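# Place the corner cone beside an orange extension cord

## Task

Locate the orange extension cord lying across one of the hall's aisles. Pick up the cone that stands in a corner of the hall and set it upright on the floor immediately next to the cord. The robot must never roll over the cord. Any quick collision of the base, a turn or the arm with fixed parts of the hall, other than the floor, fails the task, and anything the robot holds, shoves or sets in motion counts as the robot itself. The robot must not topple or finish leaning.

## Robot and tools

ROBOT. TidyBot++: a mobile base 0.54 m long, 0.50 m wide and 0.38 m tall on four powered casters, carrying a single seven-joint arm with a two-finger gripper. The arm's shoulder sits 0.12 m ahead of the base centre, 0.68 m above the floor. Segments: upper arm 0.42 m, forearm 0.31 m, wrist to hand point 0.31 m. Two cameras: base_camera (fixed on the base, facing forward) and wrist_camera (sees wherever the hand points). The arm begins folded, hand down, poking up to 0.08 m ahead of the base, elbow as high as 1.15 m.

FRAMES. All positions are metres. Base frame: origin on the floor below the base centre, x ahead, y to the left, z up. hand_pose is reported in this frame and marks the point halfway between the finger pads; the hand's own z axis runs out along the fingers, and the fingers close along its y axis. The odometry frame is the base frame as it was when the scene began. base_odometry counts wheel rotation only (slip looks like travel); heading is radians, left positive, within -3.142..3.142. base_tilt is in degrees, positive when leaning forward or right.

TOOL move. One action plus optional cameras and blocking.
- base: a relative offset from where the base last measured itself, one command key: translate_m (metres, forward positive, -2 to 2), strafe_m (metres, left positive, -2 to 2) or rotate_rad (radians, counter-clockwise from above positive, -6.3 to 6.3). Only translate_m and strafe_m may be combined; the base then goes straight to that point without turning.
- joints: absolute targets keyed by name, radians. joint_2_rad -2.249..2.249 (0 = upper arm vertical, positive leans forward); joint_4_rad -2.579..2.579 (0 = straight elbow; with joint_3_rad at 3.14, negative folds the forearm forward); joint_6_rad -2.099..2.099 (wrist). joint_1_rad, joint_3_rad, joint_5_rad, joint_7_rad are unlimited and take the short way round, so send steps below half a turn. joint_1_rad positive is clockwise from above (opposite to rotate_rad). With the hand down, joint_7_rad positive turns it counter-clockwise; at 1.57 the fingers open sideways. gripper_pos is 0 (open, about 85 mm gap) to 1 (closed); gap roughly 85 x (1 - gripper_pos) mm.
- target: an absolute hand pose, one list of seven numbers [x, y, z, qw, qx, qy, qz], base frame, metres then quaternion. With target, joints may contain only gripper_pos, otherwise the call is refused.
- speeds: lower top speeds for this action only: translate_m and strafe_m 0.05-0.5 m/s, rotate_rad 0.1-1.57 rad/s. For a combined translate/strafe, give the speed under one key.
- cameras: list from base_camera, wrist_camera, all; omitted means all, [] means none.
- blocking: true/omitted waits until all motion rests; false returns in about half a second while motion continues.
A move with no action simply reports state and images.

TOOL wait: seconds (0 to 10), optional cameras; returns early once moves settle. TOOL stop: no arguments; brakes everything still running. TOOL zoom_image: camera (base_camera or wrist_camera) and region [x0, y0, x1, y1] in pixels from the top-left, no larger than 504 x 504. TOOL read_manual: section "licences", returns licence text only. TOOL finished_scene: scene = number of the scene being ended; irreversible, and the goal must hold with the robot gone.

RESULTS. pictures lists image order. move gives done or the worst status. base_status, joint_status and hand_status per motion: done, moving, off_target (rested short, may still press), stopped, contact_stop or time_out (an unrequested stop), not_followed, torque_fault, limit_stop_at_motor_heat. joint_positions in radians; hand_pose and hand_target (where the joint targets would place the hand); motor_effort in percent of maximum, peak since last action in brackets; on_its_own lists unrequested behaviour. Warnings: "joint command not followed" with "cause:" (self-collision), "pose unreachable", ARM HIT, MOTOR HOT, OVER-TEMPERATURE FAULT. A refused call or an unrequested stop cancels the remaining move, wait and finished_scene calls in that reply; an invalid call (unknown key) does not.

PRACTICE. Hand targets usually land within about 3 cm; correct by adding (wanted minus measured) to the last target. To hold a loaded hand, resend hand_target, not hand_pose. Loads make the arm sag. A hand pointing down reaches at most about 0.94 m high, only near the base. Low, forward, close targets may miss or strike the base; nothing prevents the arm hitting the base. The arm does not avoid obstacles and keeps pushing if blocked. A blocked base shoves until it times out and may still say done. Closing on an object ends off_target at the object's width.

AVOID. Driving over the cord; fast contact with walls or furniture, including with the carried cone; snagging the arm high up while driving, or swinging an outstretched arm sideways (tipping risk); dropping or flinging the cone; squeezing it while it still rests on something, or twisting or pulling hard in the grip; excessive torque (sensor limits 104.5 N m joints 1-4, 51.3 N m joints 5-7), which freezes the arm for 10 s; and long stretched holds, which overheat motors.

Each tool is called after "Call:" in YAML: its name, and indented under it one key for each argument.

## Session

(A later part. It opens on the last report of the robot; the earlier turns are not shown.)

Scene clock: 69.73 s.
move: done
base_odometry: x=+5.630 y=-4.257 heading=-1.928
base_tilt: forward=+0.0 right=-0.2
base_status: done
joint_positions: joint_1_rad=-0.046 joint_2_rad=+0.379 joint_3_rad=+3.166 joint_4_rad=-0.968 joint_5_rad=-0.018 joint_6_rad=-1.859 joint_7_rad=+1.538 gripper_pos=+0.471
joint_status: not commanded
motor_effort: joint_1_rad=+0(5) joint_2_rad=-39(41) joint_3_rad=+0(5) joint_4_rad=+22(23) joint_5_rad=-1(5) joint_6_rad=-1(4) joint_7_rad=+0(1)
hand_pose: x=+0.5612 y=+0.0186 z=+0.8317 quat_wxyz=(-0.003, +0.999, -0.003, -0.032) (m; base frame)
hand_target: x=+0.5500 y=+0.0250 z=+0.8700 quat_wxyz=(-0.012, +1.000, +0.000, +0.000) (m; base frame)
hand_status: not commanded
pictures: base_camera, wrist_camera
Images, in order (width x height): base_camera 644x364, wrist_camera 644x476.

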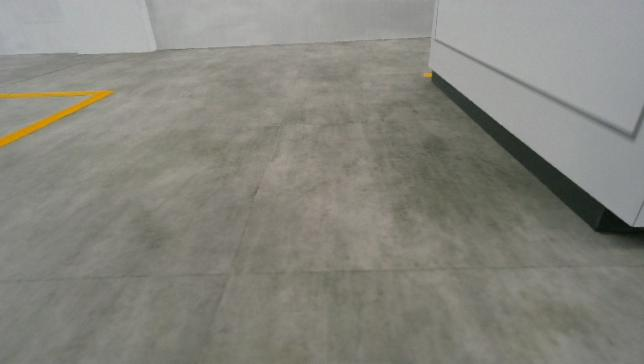

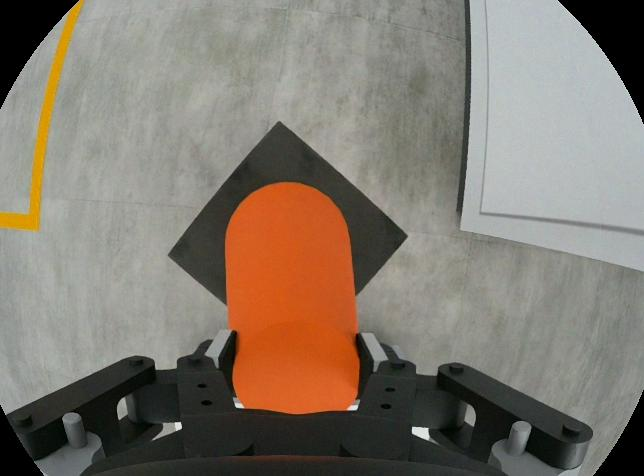

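Call:
move:
  base: {"translate_m": 1.4, "strafe_m": 0.55}
  cameras: ["base_camera"]

Call:
move:
  base: {"rotate_rad": -1.5}
  speeds: {"rotate_rad": 1.0}

Call:
zoom_image:
  camera: "base_camera"
  region: [200, 0, 440, 40]

Scene clock: 74.33 s.
move: done
base_odometry: x=+5.654 y=-5.761 heading=-1.929
base_tilt: forward=+0.0 right=-0.2
base_status: done
joint_positions: joint_1_rad=-0.046 joint_2_rad=+0.378 joint_3_rad=+3.166 joint_4_rad=-0.967 joint_5_rad=-0.018 joint_6_rad=-1.863 joint_7_rad=+1.538 gripper_pos=+0.471
joint_status: not commanded
motor_effort: joint_1_rad=+0(2) joint_2_rad=-39(43) joint_3_rad=-1(2) joint_4_rad=+23(24) joint_5_rad=-1(2) joint_6_rad=-1(4) joint_7_rad=+0(1)
hand_pose: x=+0.5601 y=+0.0185 z=+0.8327 quat_wxyz=(-0.003, +0.999, -0.002, -0.033) (m; base frame)
hand_target: x=+0.5500 y=+0.0250 z=+0.8700 quat_wxyz=(-0.012, +1.000, +0.000, +0.000) (m; base frame)
hand_status: not commanded
pictures: base_camera
Images, in order (width x height): base_camera 644x364.

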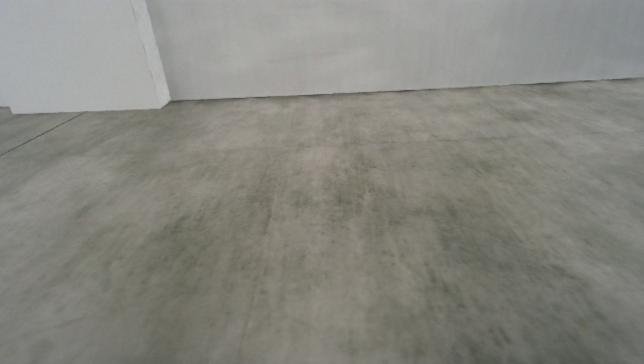

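Scene clock: 76.97 s.
move: done
base_odometry: x=+5.654 y=-5.762 heading=+2.855
base_tilt: forward=+0.0 right=-0.2
base_status: done
joint_positions: joint_1_rad=-0.047 joint_2_rad=+0.378 joint_3_rad=+3.167 joint_4_rad=-0.966 joint_5_rad=-0.018 joint_6_rad=-1.863 joint_7_rad=+1.538 gripper_pos=+0.472
joint_status: not commanded
motor_effort: joint_1_rad=+0(5) joint_2_rad=-39(41) joint_3_rad=+0(5) joint_4_rad=+23(23) joint_5_rad=-1(5) joint_6_rad=-2(4) joint_7_rad=+0(1)
hand_pose: x=+0.5599 y=+0.0183 z=+0.8328 quat_wxyz=(-0.003, +0.999, -0.003, -0.033) (m; base frame)
hand_target: x=+0.5500 y=+0.0250 z=+0.8700 quat_wxyz=(-0.012, +1.000, +0.000, +0.000) (m; base frame)
hand_status: not commanded
pictures: base_camera, wrist_camera
Images, in order (width x height): base_camera 644x364, wrist_camera 644x476.

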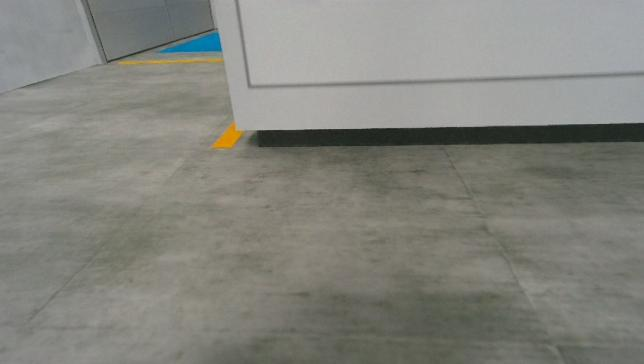

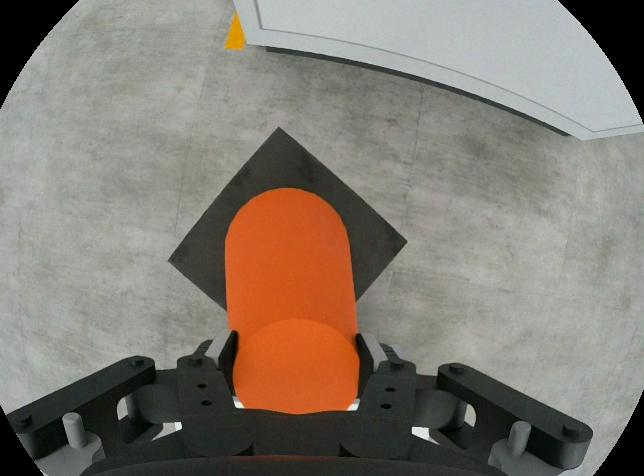

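Scaled by 2.100.

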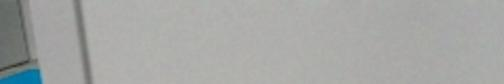

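Call:
move:
  base: {"strafe_m": 0.7}
  cameras: ["base_camera"]

Call:
zoom_image:
  camera: "base_camera"
  region: [200, 0, 440, 40]

Scene clock: 80.60 s.
move: done
base_odometry: x=+5.454 y=-6.433 heading=+2.854
base_tilt: forward=+0.0 right=-0.2
base_status: done
joint_positions: joint_1_rad=-0.053 joint_2_rad=+0.378 joint_3_rad=+3.167 joint_4_rad=-0.966 joint_5_rad=-0.018 joint_6_rad=-1.863 joint_7_rad=+1.538 gripper_pos=+0.472
joint_status: not commanded
motor_effort: joint_1_rad=+1(4) joint_2_rad=-39(40) joint_3_rad=-1(4) joint_4_rad=+22(23) joint_5_rad=-1(3) joint_6_rad=-2(2) joint_7_rad=+0(2)
hand_pose: x=+0.5598 y=+0.0210 z=+0.8328 quat_wxyz=(-0.003, +0.999, +0.000, -0.033) (m; base frame)
hand_target: x=+0.5500 y=+0.0250 z=+0.8700 quat_wxyz=(-0.012, +1.000, +0.000, +0.000) (m; base frame)
hand_status: not commanded
pictures: base_camera
Images, in order (width x height): base_camera 644x364.

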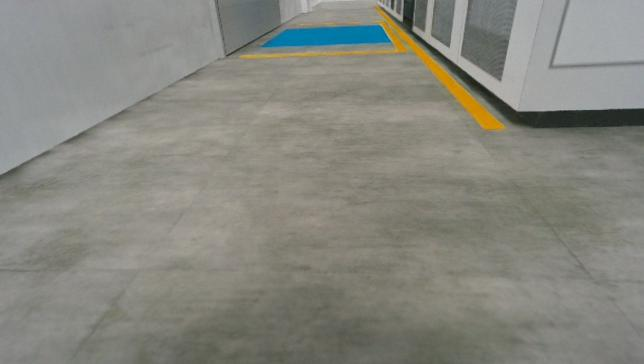

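Scaled by 2.100.

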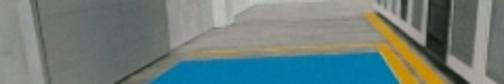

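Call:
zoom_image:
  camera: "base_camera"
  region: [290, 0, 410, 30]

Call:
zoom_image:
  camera: "base_camera"
  region: [310, 0, 370, 15]

Scaled by 4.200.

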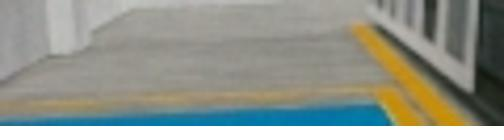

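Scaled by 8.400.

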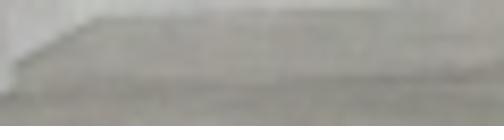

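Call:
move:
  base: {"rotate_rad": -1.774}
  speeds: {"rotate_rad": 1.0}
  cameras: []

Call:
move:
  base: {"translate_m": 2.0, "strafe_m": 0.7}
  cameras: ["base_camera"]

Call:
zoom_image:
  camera: "base_camera"
  region: [200, 0, 480, 60]

Scene clock: 84.93 s.
move: done
base_odometry: x=+5.454 y=-6.433 heading=+1.080
base_tilt: forward=+0.0 right=-0.2
base_status: done
joint_positions: joint_1_rad=-0.047 joint_2_rad=+0.378 joint_3_rad=+3.167 joint_4_rad=-0.966 joint_5_rad=-0.018 joint_6_rad=-1.863 joint_7_rad=+1.538 gripper_pos=+0.472
joint_status: not commanded
motor_effort: joint_1_rad=+0(5) joint_2_rad=-39(41) joint_3_rad=-2(5) joint_4_rad=+22(23) joint_5_rad=-1(5) joint_6_rad=-1(4) joint_7_rad=+0(1)
hand_pose: x=+0.5599 y=+0.0182 z=+0.8328 quat_wxyz=(-0.003, +0.999, -0.003, -0.033) (m; base frame)
hand_target: x=+0.5500 y=+0.0250 z=+0.8700 quat_wxyz=(-0.012, +1.000, +0.000, +0.000) (m; base frame)
hand_status: not commanded
pictures: none
No camera images: "cameras" was empty.

Scene clock: 90.30 s.
move: done
base_odometry: x=+5.782 y=-4.339 heading=+1.079
base_tilt: forward=+0.0 right=-0.2
base_status: done
joint_positions: joint_1_rad=-0.047 joint_2_rad=+0.377 joint_3_rad=+3.167 joint_4_rad=-0.966 joint_5_rad=-0.018 joint_6_rad=-1.863 joint_7_rad=+1.538 gripper_pos=+0.472
joint_status: not commanded
motor_effort: joint_1_rad=+1(2) joint_2_rad=-39(42) joint_3_rad=-1(2) joint_4_rad=+22(24) joint_5_rad=-1(2) joint_6_rad=-1(4) joint_7_rad=+0(1)
hand_pose: x=+0.5598 y=+0.0182 z=+0.8332 quat_wxyz=(-0.003, +0.999, -0.003, -0.033) (m; base frame)
hand_target: x=+0.5500 y=+0.0250 z=+0.8700 quat_wxyz=(-0.012, +1.000, +0.000, +0.000) (m; base frame)
hand_status: not commanded
pictures: base_camera
Images, in order (width x height): base_camera 644x364.

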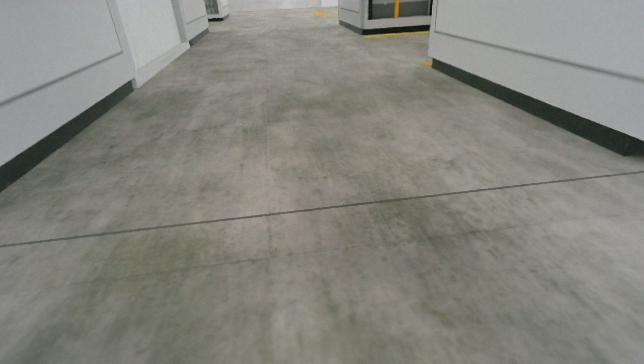

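Scaled by 1.800.

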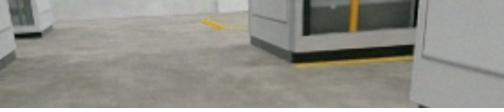

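Call:
move:
  base: {"translate_m": 2.0}
  cameras: ["base_camera"]

Call:
zoom_image:
  camera: "base_camera"
  region: [170, 0, 450, 60]

Scene clock: 95.87 s.
move: done
base_odometry: x=+6.724 y=-2.575 heading=+1.080
base_tilt: forward=+0.0 right=-0.2
base_status: done
joint_positions: joint_1_rad=-0.047 joint_2_rad=+0.377 joint_3_rad=+3.167 joint_4_rad=-0.966 joint_5_rad=-0.018 joint_6_rad=-1.863 joint_7_rad=+1.538 gripper_pos=+0.472
joint_status: not commanded
motor_effort: joint_1_rad=+0(2) joint_2_rad=-39(42) joint_3_rad=-1(2) joint_4_rad=+23(23) joint_5_rad=-1(2) joint_6_rad=-1(4) joint_7_rad=+0(1)
hand_pose: x=+0.5597 y=+0.0182 z=+0.8334 quat_wxyz=(-0.003, +0.999, -0.003, -0.032) (m; base frame)
hand_target: x=+0.5500 y=+0.0250 z=+0.8700 quat_wxyz=(-0.012, +1.000, +0.000, +0.000) (m; base frame)
hand_status: not commanded
pictures: base_camera
Images, in order (width x height): base_camera 644x364.

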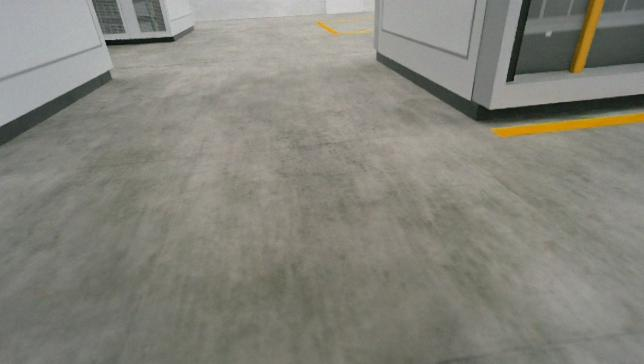

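Scaled by 1.800.

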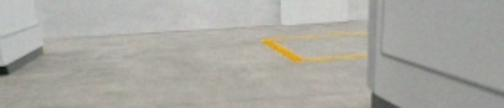

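Call:
move:
  base: {"translate_m": 0.4, "strafe_m": 0.25}
  cameras: []

Call:
move:
  base: {"rotate_rad": -1.5}
  speeds: {"rotate_rad": 1.0}

Call:
zoom_image:
  camera: "base_camera"
  region: [200, 0, 440, 40]

Scene clock: 98.40 s.
move: done
base_odometry: x=+6.692 y=-2.104 heading=+1.079
base_tilt: forward=+0.0 right=-0.2
base_status: done
joint_positions: joint_1_rad=-0.051 joint_2_rad=+0.378 joint_3_rad=+3.167 joint_4_rad=-0.966 joint_5_rad=-0.018 joint_6_rad=-1.866 joint_7_rad=+1.538 gripper_pos=+0.472
joint_status: not commanded
motor_effort: joint_1_rad=+0(3) joint_2_rad=-39(44) joint_3_rad=+0(3) joint_4_rad=+22(24) joint_5_rad=-1(2) joint_6_rad=-1(4) joint_7_rad=+0(1)
hand_pose: x=+0.5592 y=+0.0203 z=+0.8327 quat_wxyz=(-0.003, +0.999, -0.001, -0.035) (m; base frame)
hand_target: x=+0.5500 y=+0.0250 z=+0.8700 quat_wxyz=(-0.012, +1.000, +0.000, +0.000) (m; base frame)
hand_status: not commanded
pictures: none
No camera images: "cameras" was empty.

Scene clock: 101.03 s.
move: done
base_odometry: x=+6.692 y=-2.104 heading=-0.420
base_tilt: forward=+0.0 right=-0.2
base_status: done
joint_positions: joint_1_rad=-0.046 joint_2_rad=+0.378 joint_3_rad=+3.167 joint_4_rad=-0.966 joint_5_rad=-0.018 joint_6_rad=-1.866 joint_7_rad=+1.538 gripper_pos=+0.472
joint_status: not commanded
motor_effort: joint_1_rad=+0(5) joint_2_rad=-39(41) joint_3_rad=-1(5) joint_4_rad=+22(23) joint_5_rad=-1(5) joint_6_rad=-2(4) joint_7_rad=-1(1)
hand_pose: x=+0.5593 y=+0.0180 z=+0.8327 quat_wxyz=(-0.003, +0.999, -0.003, -0.035) (m; base frame)
hand_target: x=+0.5500 y=+0.0250 z=+0.8700 quat_wxyz=(-0.012, +1.000, +0.000, +0.000) (m; base frame)
hand_status: not commanded
pictures: base_camera, wrist_camera
Images, in order (width x height): base_camera 644x364, wrist_camera 644x476.

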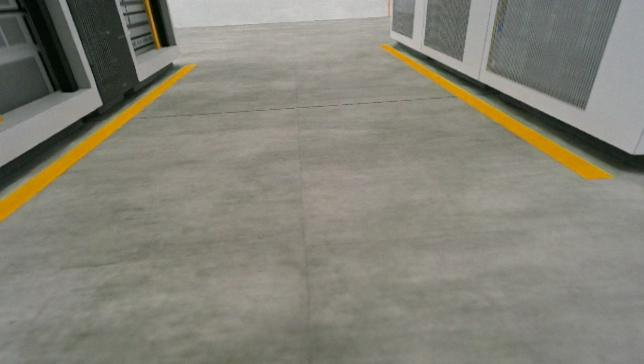

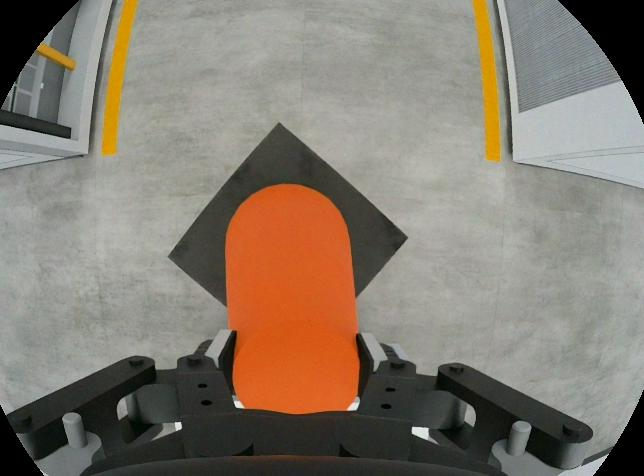

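Scaled by 2.100.

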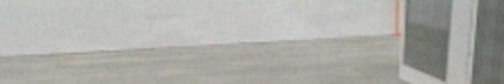

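Call:
zoom_image:
  camera: "base_camera"
  region: [350, 0, 430, 60]

Scaled by 6.300.

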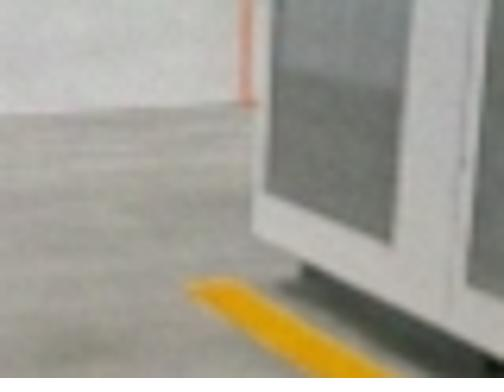

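Call:
move:
  base: {"translate_m": 1.9}
  cameras: ["base_camera"]

Call:
zoom_image:
  camera: "base_camera"
  region: [240, 0, 540, 80]

Scene clock: 106.47 s.
move: done
base_odometry: x=+8.426 y=-2.881 heading=-0.421
base_tilt: forward=+0.0 right=-0.2
base_status: done
joint_positions: joint_1_rad=-0.046 joint_2_rad=+0.377 joint_3_rad=+3.167 joint_4_rad=-0.966 joint_5_rad=-0.018 joint_6_rad=-1.866 joint_7_rad=+1.538 gripper_pos=+0.472
joint_status: not commanded
motor_effort: joint_1_rad=+0(1) joint_2_rad=-39(42) joint_3_rad=-1(2) joint_4_rad=+23(23) joint_5_rad=-1(1) joint_6_rad=-1(3) joint_7_rad=+0(1)
hand_pose: x=+0.5591 y=+0.0180 z=+0.8333 quat_wxyz=(-0.003, +0.999, -0.003, -0.034) (m; base frame)
hand_target: x=+0.5500 y=+0.0250 z=+0.8700 quat_wxyz=(-0.012, +1.000, +0.000, +0.000) (m; base frame)
hand_status: not commanded
pictures: base_camera
Images, in order (width x height): base_camera 644x364.

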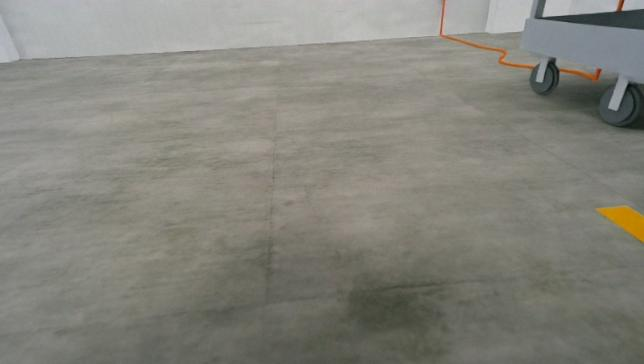

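Scaled by 1.680.

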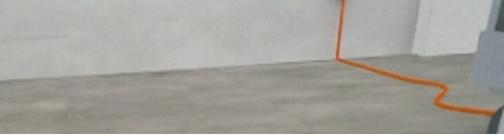

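Call:
move:
  base: {"translate_m": 1.7, "strafe_m": 0.3}
  cameras: []

Call:
move:
  base: {"rotate_rad": -1.6}
  speeds: {"rotate_rad": 1.0}

Scene clock: 112.27 s.
move: done
base_odometry: x=+10.100 y=-3.304 heading=-0.422
base_tilt: forward=+0.0 right=-0.2
base_status: done
joint_positions: joint_1_rad=-0.046 joint_2_rad=+0.376 joint_3_rad=+3.167 joint_4_rad=-0.966 joint_5_rad=-0.018 joint_6_rad=-1.866 joint_7_rad=+1.538 gripper_pos=+0.472
joint_status: not commanded
motor_effort: joint_1_rad=+0(2) joint_2_rad=-39(42) joint_3_rad=-1(2) joint_4_rad=+22(24) joint_5_rad=+0(2) joint_6_rad=-1(5) joint_7_rad=+0(2)
hand_pose: x=+0.5590 y=+0.0180 z=+0.8336 quat_wxyz=(-0.003, +0.999, -0.003, -0.033) (m; base frame)
hand_target: x=+0.5500 y=+0.0250 z=+0.8700 quat_wxyz=(-0.012, +1.000, +0.000, +0.000) (m; base frame)
hand_status: not commanded
pictures: none
No camera images: "cameras" was empty.

Scene clock: 115.00 s.
move: done
base_odometry: x=+10.100 y=-3.304 heading=-2.021
base_tilt: forward=+0.0 right=-0.2
base_status: done
joint_positions: joint_1_rad=-0.047 joint_2_rad=+0.376 joint_3_rad=+3.167 joint_4_rad=-0.966 joint_5_rad=-0.018 joint_6_rad=-1.866 joint_7_rad=+1.538 gripper_pos=+0.472
joint_status: not commanded
motor_effort: joint_1_rad=+0(5) joint_2_rad=-39(41) joint_3_rad=-2(5) joint_4_rad=+22(23) joint_5_rad=-1(5) joint_6_rad=-1(4) joint_7_rad=+0(2)
hand_pose: x=+0.5590 y=+0.0182 z=+0.8336 quat_wxyz=(-0.003, +0.999, -0.003, -0.033) (m; base frame)
hand_target: x=+0.5500 y=+0.0250 z=+0.8700 quat_wxyz=(-0.012, +1.000, +0.000, +0.000) (m; base frame)
hand_status: not commanded
pictures: base_camera, wrist_camera
Images, in order (width x height): base_camera 644x364, wrist_camera 644x476.

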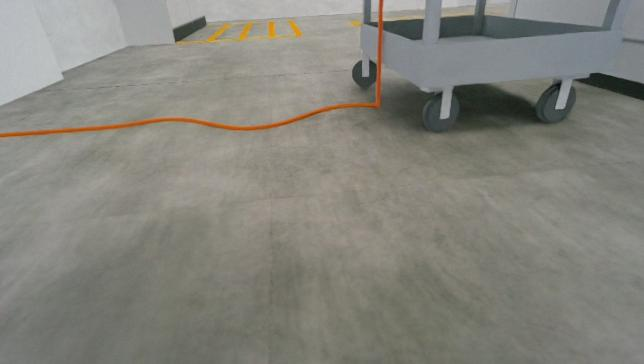

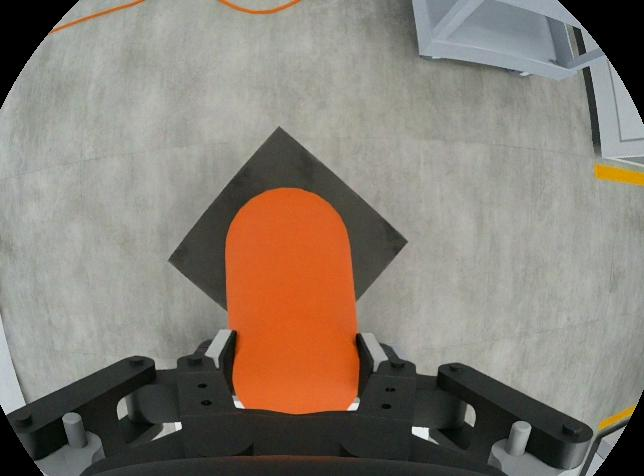

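Call:
move:
  base: {"strafe_m": 0.22}

Scene clock: 117.03 s.
move: done
base_odometry: x=+10.298 y=-3.400 heading=-2.022
base_tilt: forward=+0.0 right=-0.2
base_status: done
joint_positions: joint_1_rad=-0.057 joint_2_rad=+0.376 joint_3_rad=+3.166 joint_4_rad=-0.966 joint_5_rad=-0.018 joint_6_rad=-1.866 joint_7_rad=+1.538 gripper_pos=+0.472
joint_status: not commanded
motor_effort: joint_1_rad=+1(4) joint_2_rad=-39(40) joint_3_rad=-1(4) joint_4_rad=+22(23) joint_5_rad=-1(3) joint_6_rad=-1(2) joint_7_rad=+0(2)
hand_pose: x=+0.5588 y=+0.0230 z=+0.8336 quat_wxyz=(-0.003, +0.999, +0.002, -0.034) (m; base frame)
hand_target: x=+0.5500 y=+0.0250 z=+0.8700 quat_wxyz=(-0.012, +1.000, +0.000, +0.000) (m; base frame)
hand_status: not commanded
pictures: base_camera, wrist_camera
Images, in order (width x height): base_camera 644x364, wrist_camera 644x476.

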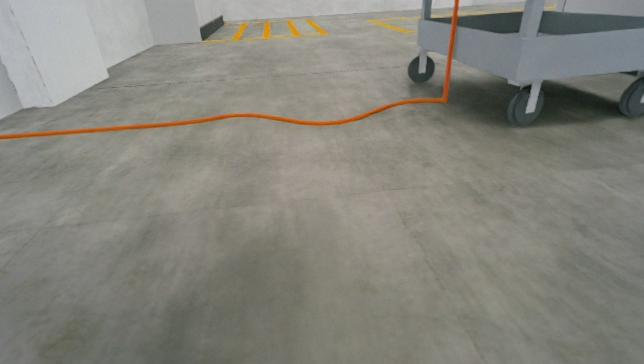

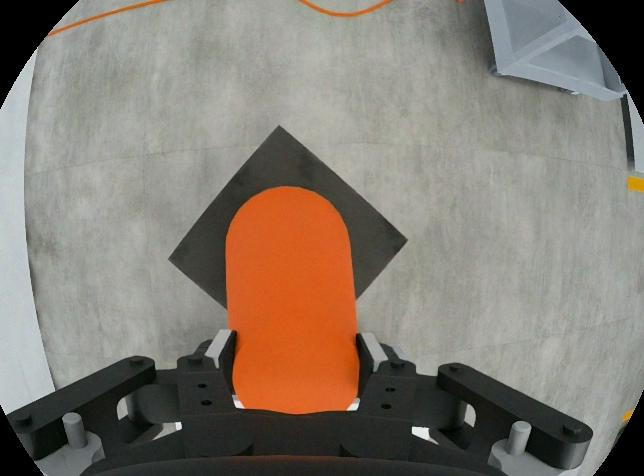

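Call:
move:
  base: {"strafe_m": -0.09, "translate_m": 0.12}
  target: [0.66, 0.027, 0.64, -0.012, 0.9995, 0, 0.03]
  cameras: []

Call:
move:
  target: [0.69, 0.027, 0.52, -0.012, 0.9995, 0, 0.03]

Call:
zoom_image:
  camera: "base_camera"
  region: [150, 60, 500, 240]

Scene clock: 119.67 s.
move: off_target
base_odometry: x=+10.165 y=-3.469 heading=-2.021
base_tilt: forward=+0.0 right=-0.2
base_status: done
joint_positions: joint_1_rad=-0.043 joint_2_rad=+0.619 joint_3_rad=+3.166 joint_4_rad=-1.335 joint_5_rad=-0.018 joint_6_rad=-1.243 joint_7_rad=+1.538 gripper_pos=+0.473
joint_status: not commanded
motor_effort: joint_1_rad=+1(3) joint_2_rad=-48(54) joint_3_rad=-1(4) joint_4_rad=+22(24) joint_5_rad=+0(3) joint_6_rad=+0(6) joint_7_rad=+0(1)
hand_pose: x=+0.6376 y=+0.0174 z=+0.5959 quat_wxyz=(-0.001, +1.000, -0.008, -0.028) (m; base frame)
hand_target: x=+0.6600 y=+0.0270 z=+0.6400 quat_wxyz=(-0.012, +0.999, +0.000, +0.030) (m; base frame)
hand_status: off_target (0.050 m and 6.8 deg from the pose sent, 0.219 m and 7.4 deg at the start)
pictures: none
No camera images: "cameras" was empty.

Scene clock: 121.50 s.
move: off_target
base_odometry: x=+10.165 y=-3.469 heading=-2.021
base_tilt: forward=+0.1 right=-0.2
base_status: not commanded
joint_positions: joint_1_rad=-0.043 joint_2_rad=+0.803 joint_3_rad=+3.166 joint_4_rad=-1.397 joint_5_rad=-0.018 joint_6_rad=-0.994 joint_7_rad=+1.538 gripper_pos=+0.473
joint_status: not commanded
motor_effort: joint_1_rad=+0(1) joint_2_rad=-52(56) joint_3_rad=-1(2) joint_4_rad=+19(22) joint_5_rad=+0(1) joint_6_rad=+0(3) joint_7_rad=+0(1)
hand_pose: x=+0.6597 y=+0.0165 z=+0.4779 quat_wxyz=(+0.002, +1.000, -0.009, -0.026) (m; base frame)
hand_target: x=+0.6900 y=+0.0270 z=+0.5200 quat_wxyz=(-0.012, +0.999, +0.000, +0.030) (m; base frame)
hand_status: off_target (0.053 m and 6.7 deg from the pose sent, 0.093 m and 6.8 deg at the start)
pictures: base_camera, wrist_camera
Images, in order (width x height): base_camera 644x364, wrist_camera 644x476.

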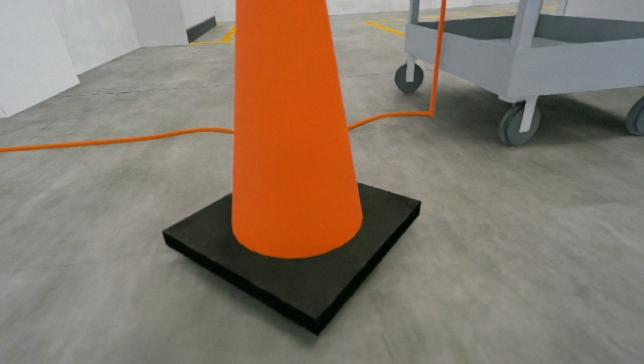

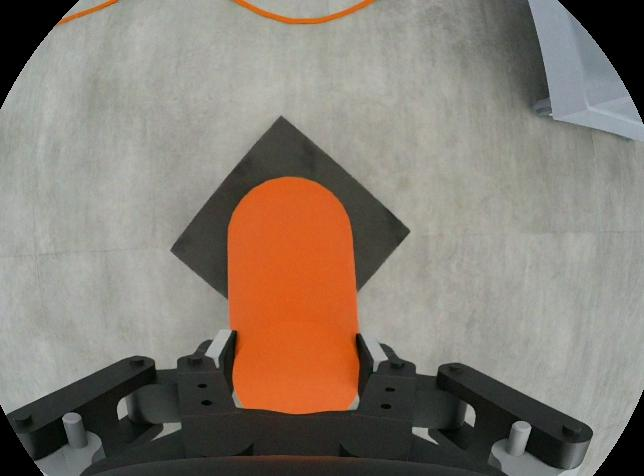

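Scaled by 1.440.

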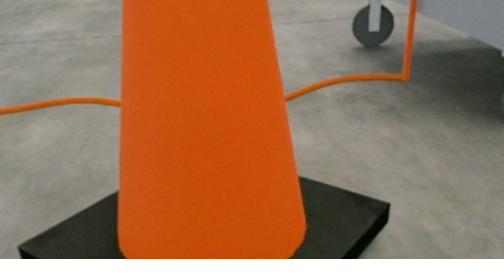

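Call:
move:
  base: {"translate_m": 0.12}
  speeds: {"translate_m": 0.2}

Call:
zoom_image:
  camera: "wrist_camera"
  region: [180, 20, 420, 200]

Scene clock: 123.27 s.
move: done
base_odometry: x=+10.113 y=-3.577 heading=-2.022
base_tilt: forward=+0.0 right=-0.2
base_status: done
joint_positions: joint_1_rad=-0.043 joint_2_rad=+0.803 joint_3_rad=+3.166 joint_4_rad=-1.402 joint_5_rad=-0.018 joint_6_rad=-0.987 joint_7_rad=+1.538 gripper_pos=+0.473
joint_status: not commanded
motor_effort: joint_1_rad=+0(5) joint_2_rad=-51(53) joint_3_rad=-2(2) joint_4_rad=+18(20) joint_5_rad=+0(1) joint_6_rad=-1(4) joint_7_rad=+0(1)
hand_pose: x=+0.6595 y=+0.0165 z=+0.4766 quat_wxyz=(+0.002, +1.000, -0.009, -0.025) (m; base frame)
hand_target: x=+0.6900 y=+0.0270 z=+0.5200 quat_wxyz=(-0.012, +0.999, +0.000, +0.030) (m; base frame)
hand_status: not commanded
pictures: base_camera, wrist_camera
Images, in order (width x height): base_camera 644x364, wrist_camera 644x476.

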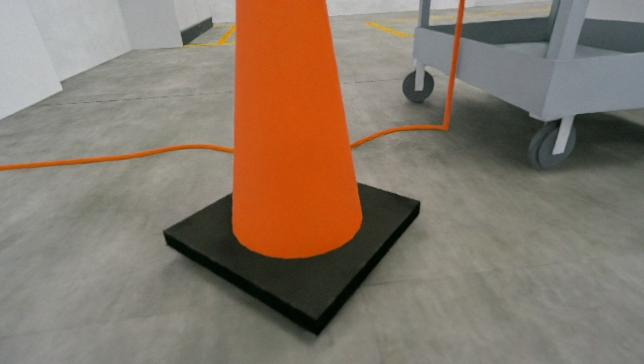

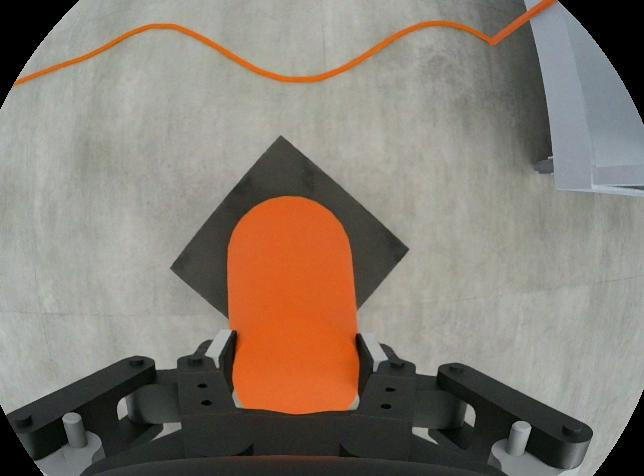

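Scaled by 2.100.

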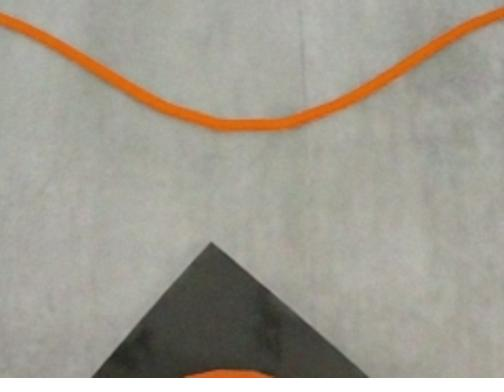

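Call:
move:
  base: {"translate_m": 0.065}
  speeds: {"translate_m": 0.15}
  cameras: []

Call:
move:
  target: [0.69, 0.027, 0.495, -0.012, 0.9995, 0, 0.03]

Call:
zoom_image:
  camera: "wrist_camera"
  region: [180, 60, 420, 240]

Scene clock: 124.90 s.
move: done
base_odometry: x=+10.084 y=-3.636 heading=-2.022
base_tilt: forward=+0.0 right=-0.2
base_status: done
joint_positions: joint_1_rad=-0.043 joint_2_rad=+0.803 joint_3_rad=+3.166 joint_4_rad=-1.403 joint_5_rad=-0.018 joint_6_rad=-0.985 joint_7_rad=+1.538 gripper_pos=+0.473
joint_status: not commanded
motor_effort: joint_1_rad=+0(2) joint_2_rad=-52(53) joint_3_rad=-1(2) joint_4_rad=+20(21) joint_5_rad=+0(1) joint_6_rad=+1(3) joint_7_rad=+0(1)
hand_pose: x=+0.6594 y=+0.0165 z=+0.4762 quat_wxyz=(+0.002, +1.000, -0.009, -0.025) (m; base frame)
hand_target: x=+0.6900 y=+0.0270 z=+0.5200 quat_wxyz=(-0.012, +0.999, +0.000, +0.030) (m; base frame)
hand_status: not commanded
pictures: none
No camera images: "cameras" was empty.

Scene clock: 125.97 s.
move: off_target
base_odometry: x=+10.084 y=-3.636 heading=-2.022
base_tilt: forward=+0.0 right=-0.2
base_status: not commanded
joint_positions: joint_1_rad=-0.043 joint_2_rad=+0.819 joint_3_rad=+3.166 joint_4_rad=-1.422 joint_5_rad=-0.018 joint_6_rad=-0.940 joint_7_rad=+1.538 gripper_pos=+0.473
joint_status: not commanded
motor_effort: joint_1_rad=+1(1) joint_2_rad=-51(53) joint_3_rad=-1(2) joint_4_rad=+18(20) joint_5_rad=+0(0) joint_6_rad=-1(2) joint_7_rad=-1(2)
hand_pose: x=+0.6604 y=+0.0163 z=+0.4628 quat_wxyz=(+0.002, +1.000, -0.009, -0.020) (m; base frame)
hand_target: x=+0.6900 y=+0.0270 z=+0.4950 quat_wxyz=(-0.012, +0.999, +0.000, +0.030) (m; base frame)
hand_status: off_target (0.045 m and 6.0 deg from the pose sent, 0.037 m and 6.5 deg at the start)
pictures: base_camera, wrist_camera
Images, in order (width x height): base_camera 644x364, wrist_camera 644x476.

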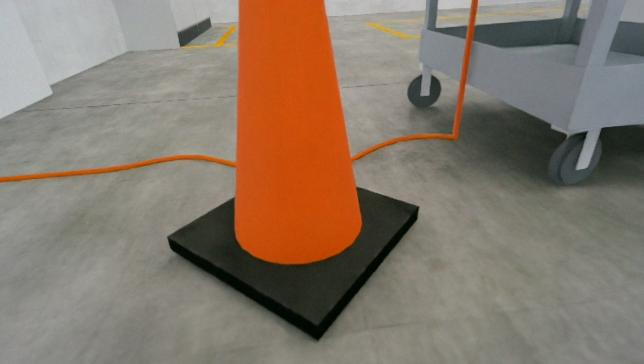

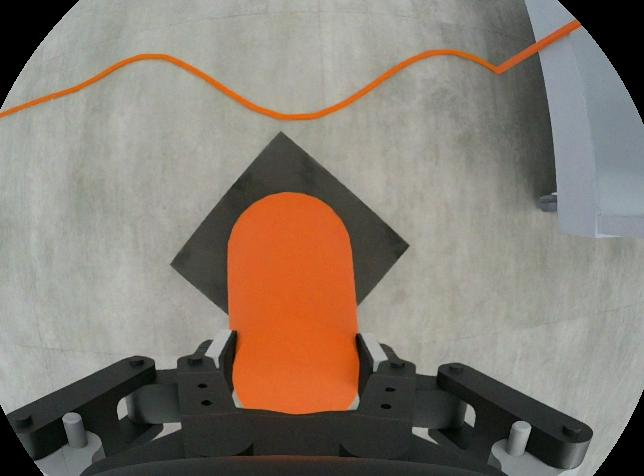

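Scaled by 2.100.

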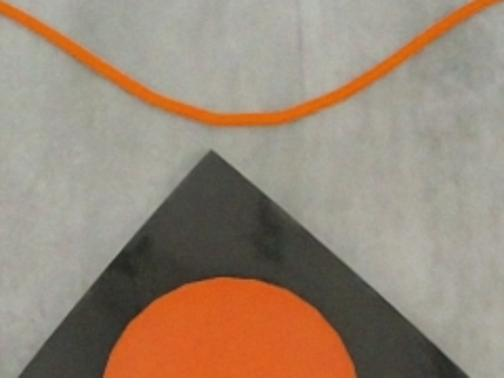

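Call:
move:
  target: [0.69, 0.027, 0.478, -0.012, 0.9998, 0, 0.01]
  cameras: []

Call:
move:
  target: [0.69, 0.027, 0.463, -0.012, 0.9998, 0, 0.01]

Scene clock: 127.40 s.
move: off_target
base_odometry: x=+10.084 y=-3.636 heading=-2.022
base_tilt: forward=+0.0 right=-0.2
base_status: not commanded
joint_positions: joint_1_rad=-0.043 joint_2_rad=+0.844 joint_3_rad=+3.166 joint_4_rad=-1.389 joint_5_rad=-0.018 joint_6_rad=-0.940 joint_7_rad=+1.538 gripper_pos=+0.473
joint_status: not commanded
motor_effort: joint_1_rad=+0(1) joint_2_rad=-49(52) joint_3_rad=-2(2) joint_4_rad=+16(18) joint_5_rad=-1(1) joint_6_rad=-1(2) joint_7_rad=+0(1)
hand_pose: x=+0.6717 y=+0.0166 z=+0.4567 quat_wxyz=(+0.002, +1.000, -0.009, -0.016) (m; base frame)
hand_target: x=+0.6900 y=+0.0270 z=+0.4780 quat_wxyz=(-0.012, +1.000, +0.000, +0.010) (m; base frame)
hand_status: off_target (0.030 m and 3.5 deg from the pose sent, 0.035 m and 3.9 deg at the start)
pictures: none
No camera images: "cameras" was empty.

Scene clock: 127.97 s.
move: off_target
base_odometry: x=+10.084 y=-3.636 heading=-2.022
base_tilt: forward=+0.0 right=-0.2
base_status: not commanded
joint_positions: joint_1_rad=-0.043 joint_2_rad=+0.846 joint_3_rad=+3.165 joint_4_rad=-1.389 joint_5_rad=-0.018 joint_6_rad=-0.934 joint_7_rad=+1.538 gripper_pos=+0.473
joint_status: not commanded
motor_effort: joint_1_rad=+2(3) joint_2_rad=-46(49) joint_3_rad=+0(2) joint_4_rad=+16(16) joint_5_rad=+0(1) joint_6_rad=+1(1) joint_7_rad=+0(1)
hand_pose: x=+0.6732 y=+0.0175 z=+0.4560 quat_wxyz=(+0.002, +1.000, -0.008, -0.013) (m; base frame)
hand_target: x=+0.6900 y=+0.0270 z=+0.4630 quat_wxyz=(-0.012, +1.000, +0.000, +0.010) (m; base frame)
hand_status: off_target (0.021 m and 3.2 deg from the pose sent, 0.022 m and 3.5 deg at the start)
pictures: base_camera, wrist_camera
Images, in order (width x height): base_camera 644x364, wrist_camera 644x476.

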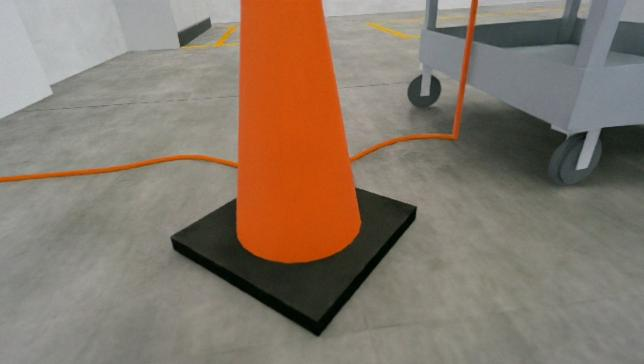

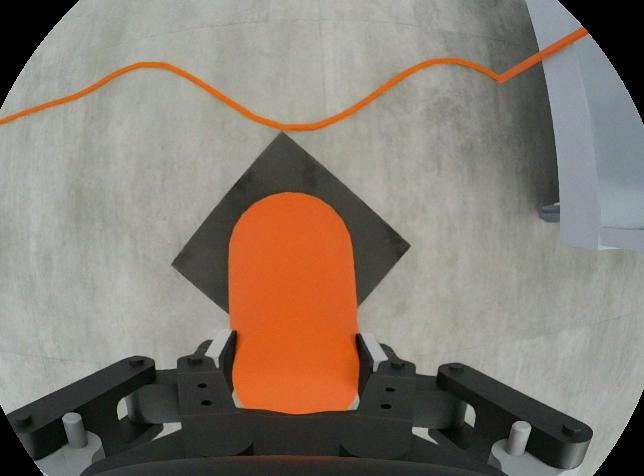

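Call:
move:
  target: [0.68, 0.027, 0.452, -0.012, 0.9998, 0, 0.01]

Call:
zoom_image:
  camera: "wrist_camera"
  region: [180, 60, 420, 240]

Scene clock: 128.90 s.
move: off_target
base_odometry: x=+10.084 y=-3.636 heading=-2.022
base_tilt: forward=+0.0 right=-0.2
base_status: not commanded
joint_positions: joint_1_rad=-0.043 joint_2_rad=+0.839 joint_3_rad=+3.163 joint_4_rad=-1.406 joint_5_rad=-0.018 joint_6_rad=-0.909 joint_7_rad=+1.538 gripper_pos=+0.473
joint_status: not commanded
motor_effort: joint_1_rad=+3(4) joint_2_rad=-38(46) joint_3_rad=+0(1) joint_4_rad=+12(16) joint_5_rad=+0(1) joint_6_rad=+1(1) joint_7_rad=+0(1)
hand_pose: x=+0.6736 y=+0.0182 z=+0.4553 quat_wxyz=(+0.001, +1.000, -0.008, -0.006) (m; base frame)
hand_target: x=+0.6800 y=+0.0270 z=+0.4520 quat_wxyz=(-0.012, +1.000, +0.000, +0.010) (m; base frame)
hand_status: off_target (0.011 m and 2.5 deg from the pose sent, 0.012 m and 3.2 deg at the start)
pictures: base_camera, wrist_camera
Images, in order (width x height): base_camera 644x364, wrist_camera 644x476.

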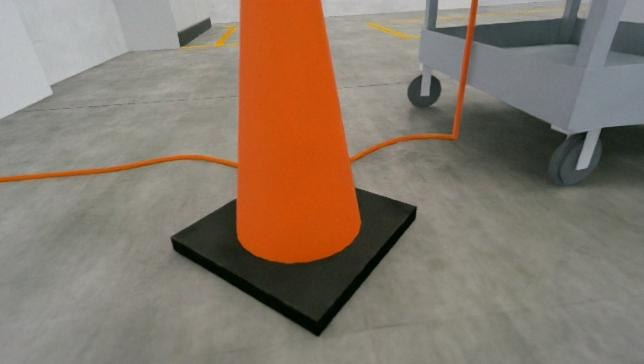

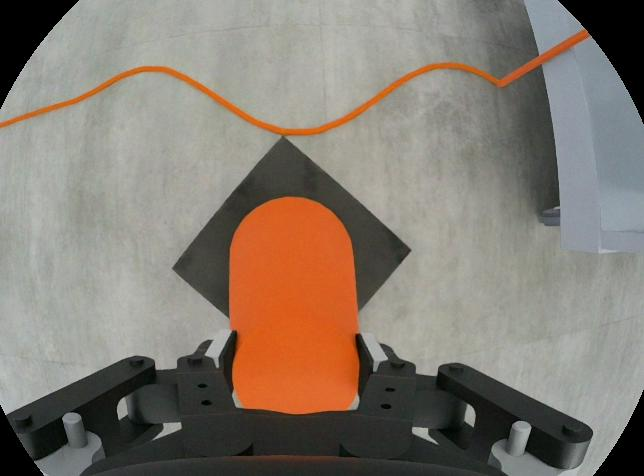

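Scaled by 2.100.

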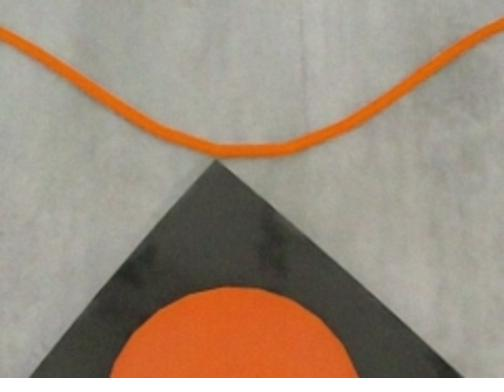

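Call:
move:
  base: {"translate_m": -0.025}
  speeds: {"translate_m": 0.1}
  target: [0.68, 0.027, 0.475, -0.012, 0.9998, 0, 0.01]
  cameras: []

Call:
move:
  target: [0.68, 0.027, 0.45, -0.012, 0.9998, 0, 0.01]

Call:
zoom_image:
  camera: "wrist_camera"
  region: [180, 60, 420, 240]

Scene clock: 130.07 s.
move: off_target
base_odometry: x=+10.095 y=-3.613 heading=-2.022
base_tilt: forward=+0.0 right=-0.2
base_status: done
joint_positions: joint_1_rad=-0.041 joint_2_rad=+0.829 joint_3_rad=+3.163 joint_4_rad=-1.399 joint_5_rad=-0.018 joint_6_rad=-0.908 joint_7_rad=+1.538 gripper_pos=+0.473
joint_status: not commanded
motor_effort: joint_1_rad=+0(3) joint_2_rad=-43(43) joint_3_rad=-3(4) joint_4_rad=+12(13) joint_5_rad=-2(3) joint_6_rad=-2(4) joint_7_rad=+0(2)
hand_pose: x=+0.6797 y=+0.0171 z=+0.4627 quat_wxyz=(+0.001, +1.000, -0.009, +0.003) (m; base frame)
hand_target: x=+0.6800 y=+0.0270 z=+0.4750 quat_wxyz=(-0.012, +1.000, +0.000, +0.010) (m; base frame)
hand_status: off_target (0.016 m and 2.0 deg from the pose sent, 0.022 m and 2.5 deg at the start)
pictures: none
No camera images: "cameras" was empty.

Scene clock: 130.73 s.
move: off_target
base_odometry: x=+10.095 y=-3.613 heading=-2.022
base_tilt: forward=+0.0 right=-0.2
base_status: not commanded
joint_positions: joint_1_rad=-0.041 joint_2_rad=+0.833 joint_3_rad=+3.163 joint_4_rad=-1.402 joint_5_rad=-0.018 joint_6_rad=-0.879 joint_7_rad=+1.538 gripper_pos=+0.473
joint_status: not commanded
motor_effort: joint_1_rad=-1(1) joint_2_rad=-42(44) joint_3_rad=-4(4) joint_4_rad=+12(12) joint_5_rad=-3(3) joint_6_rad=-1(3) joint_7_rad=-1(2)
hand_pose: x=+0.6865 y=+0.0172 z=+0.4600 quat_wxyz=(+0.000, +1.000, -0.009, +0.014) (m; base frame)
hand_target: x=+0.6800 y=+0.0270 z=+0.4500 quat_wxyz=(-0.012, +1.000, +0.000, +0.010) (m; base frame)
hand_status: off_target (0.015 m and 1.8 deg from the pose sent, 0.016 m and 2.0 deg at the start)
pictures: base_camera, wrist_camera
Images, in order (width x height): base_camera 644x364, wrist_camera 644x476.

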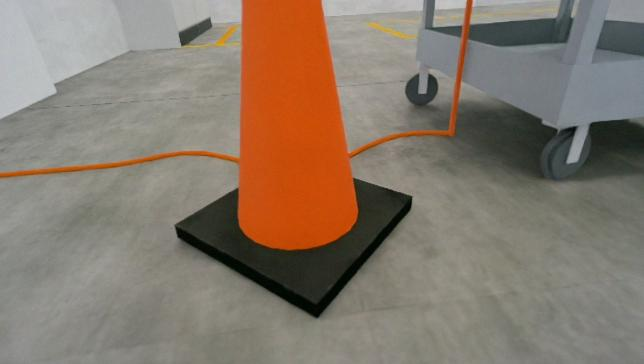

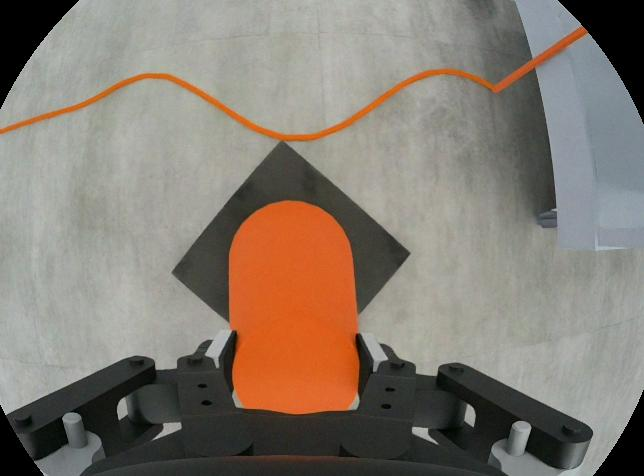

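Scaled by 2.100.

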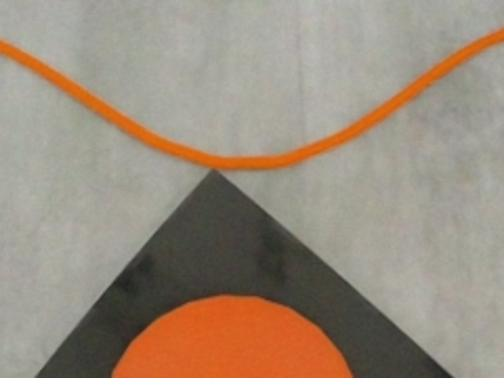

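Call:
move:
  target: [0.68, 0.027, 0.515, -0.012, 0.9995, 0, 0.03]

Scene clock: 132.07 s.
move: off_target
base_odometry: x=+10.095 y=-3.613 heading=-2.022
base_tilt: forward=+0.0 right=-0.2
base_status: not commanded
joint_positions: joint_1_rad=-0.041 joint_2_rad=+0.809 joint_3_rad=+3.163 joint_4_rad=-1.441 joint_5_rad=-0.018 joint_6_rad=-0.896 joint_7_rad=+1.538 gripper_pos=+0.473
joint_status: not commanded
motor_effort: joint_1_rad=+1(1) joint_2_rad=-52(52) joint_3_rad=-2(4) joint_4_rad=+18(19) joint_5_rad=+0(3) joint_6_rad=+0(2) joint_7_rad=+0(1)
hand_pose: x=+0.6671 y=+0.0167 z=+0.4637 quat_wxyz=(+0.001, +1.000, -0.009, -0.001) (m; base frame)
hand_target: x=+0.6800 y=+0.0270 z=+0.5150 quat_wxyz=(-0.012, +0.999, +0.000, +0.030) (m; base frame)
hand_status: off_target (0.054 m and 4.0 deg from the pose sent, 0.056 m and 2.5 deg at the start)
pictures: base_camera, wrist_camera
Images, in order (width x height): base_camera 644x364, wrist_camera 644x476.

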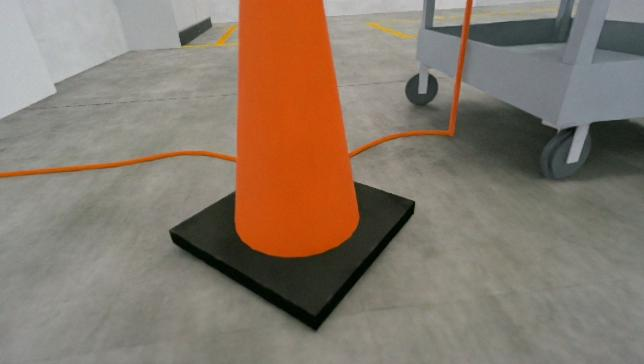

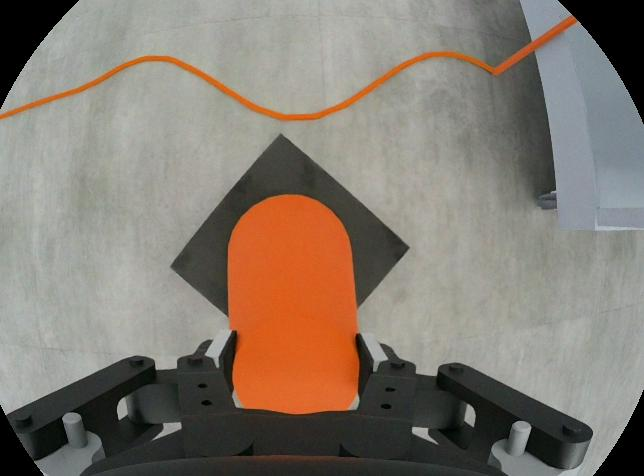

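Call:
move:
  target: [0.672, 0.027, 0.482, -0.012, 0.9996, 0, 0.025]

Scene clock: 132.97 s.
move: off_target
base_odometry: x=+10.095 y=-3.613 heading=-2.022
base_tilt: forward=+0.0 right=-0.2
base_status: not commanded
joint_positions: joint_1_rad=-0.041 joint_2_rad=+0.805 joint_3_rad=+3.163 joint_4_rad=-1.462 joint_5_rad=-0.018 joint_6_rad=-0.867 joint_7_rad=+1.538 gripper_pos=+0.473
joint_status: not commanded
motor_effort: joint_1_rad=+0(1) joint_2_rad=-43(52) joint_3_rad=-1(2) joint_4_rad=+13(18) joint_5_rad=+0(1) joint_6_rad=-2(2) joint_7_rad=+0(1)
hand_pose: x=+0.6658 y=+0.0164 z=+0.4604 quat_wxyz=(+0.001, +1.000, -0.009, +0.004) (m; base frame)
hand_target: x=+0.6720 y=+0.0270 z=+0.4820 quat_wxyz=(-0.012, +1.000, +0.000, +0.025) (m; base frame)
hand_status: off_target (0.025 m and 3.0 deg from the pose sent, 0.022 m and 3.5 deg at the start)
pictures: base_camera, wrist_camera
Images, in order (width x height): base_camera 644x364, wrist_camera 644x476.

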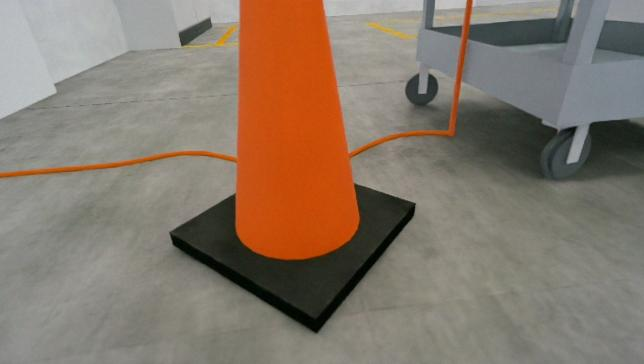

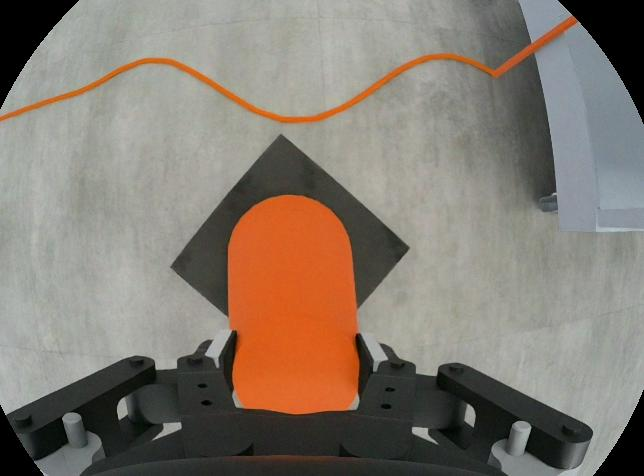

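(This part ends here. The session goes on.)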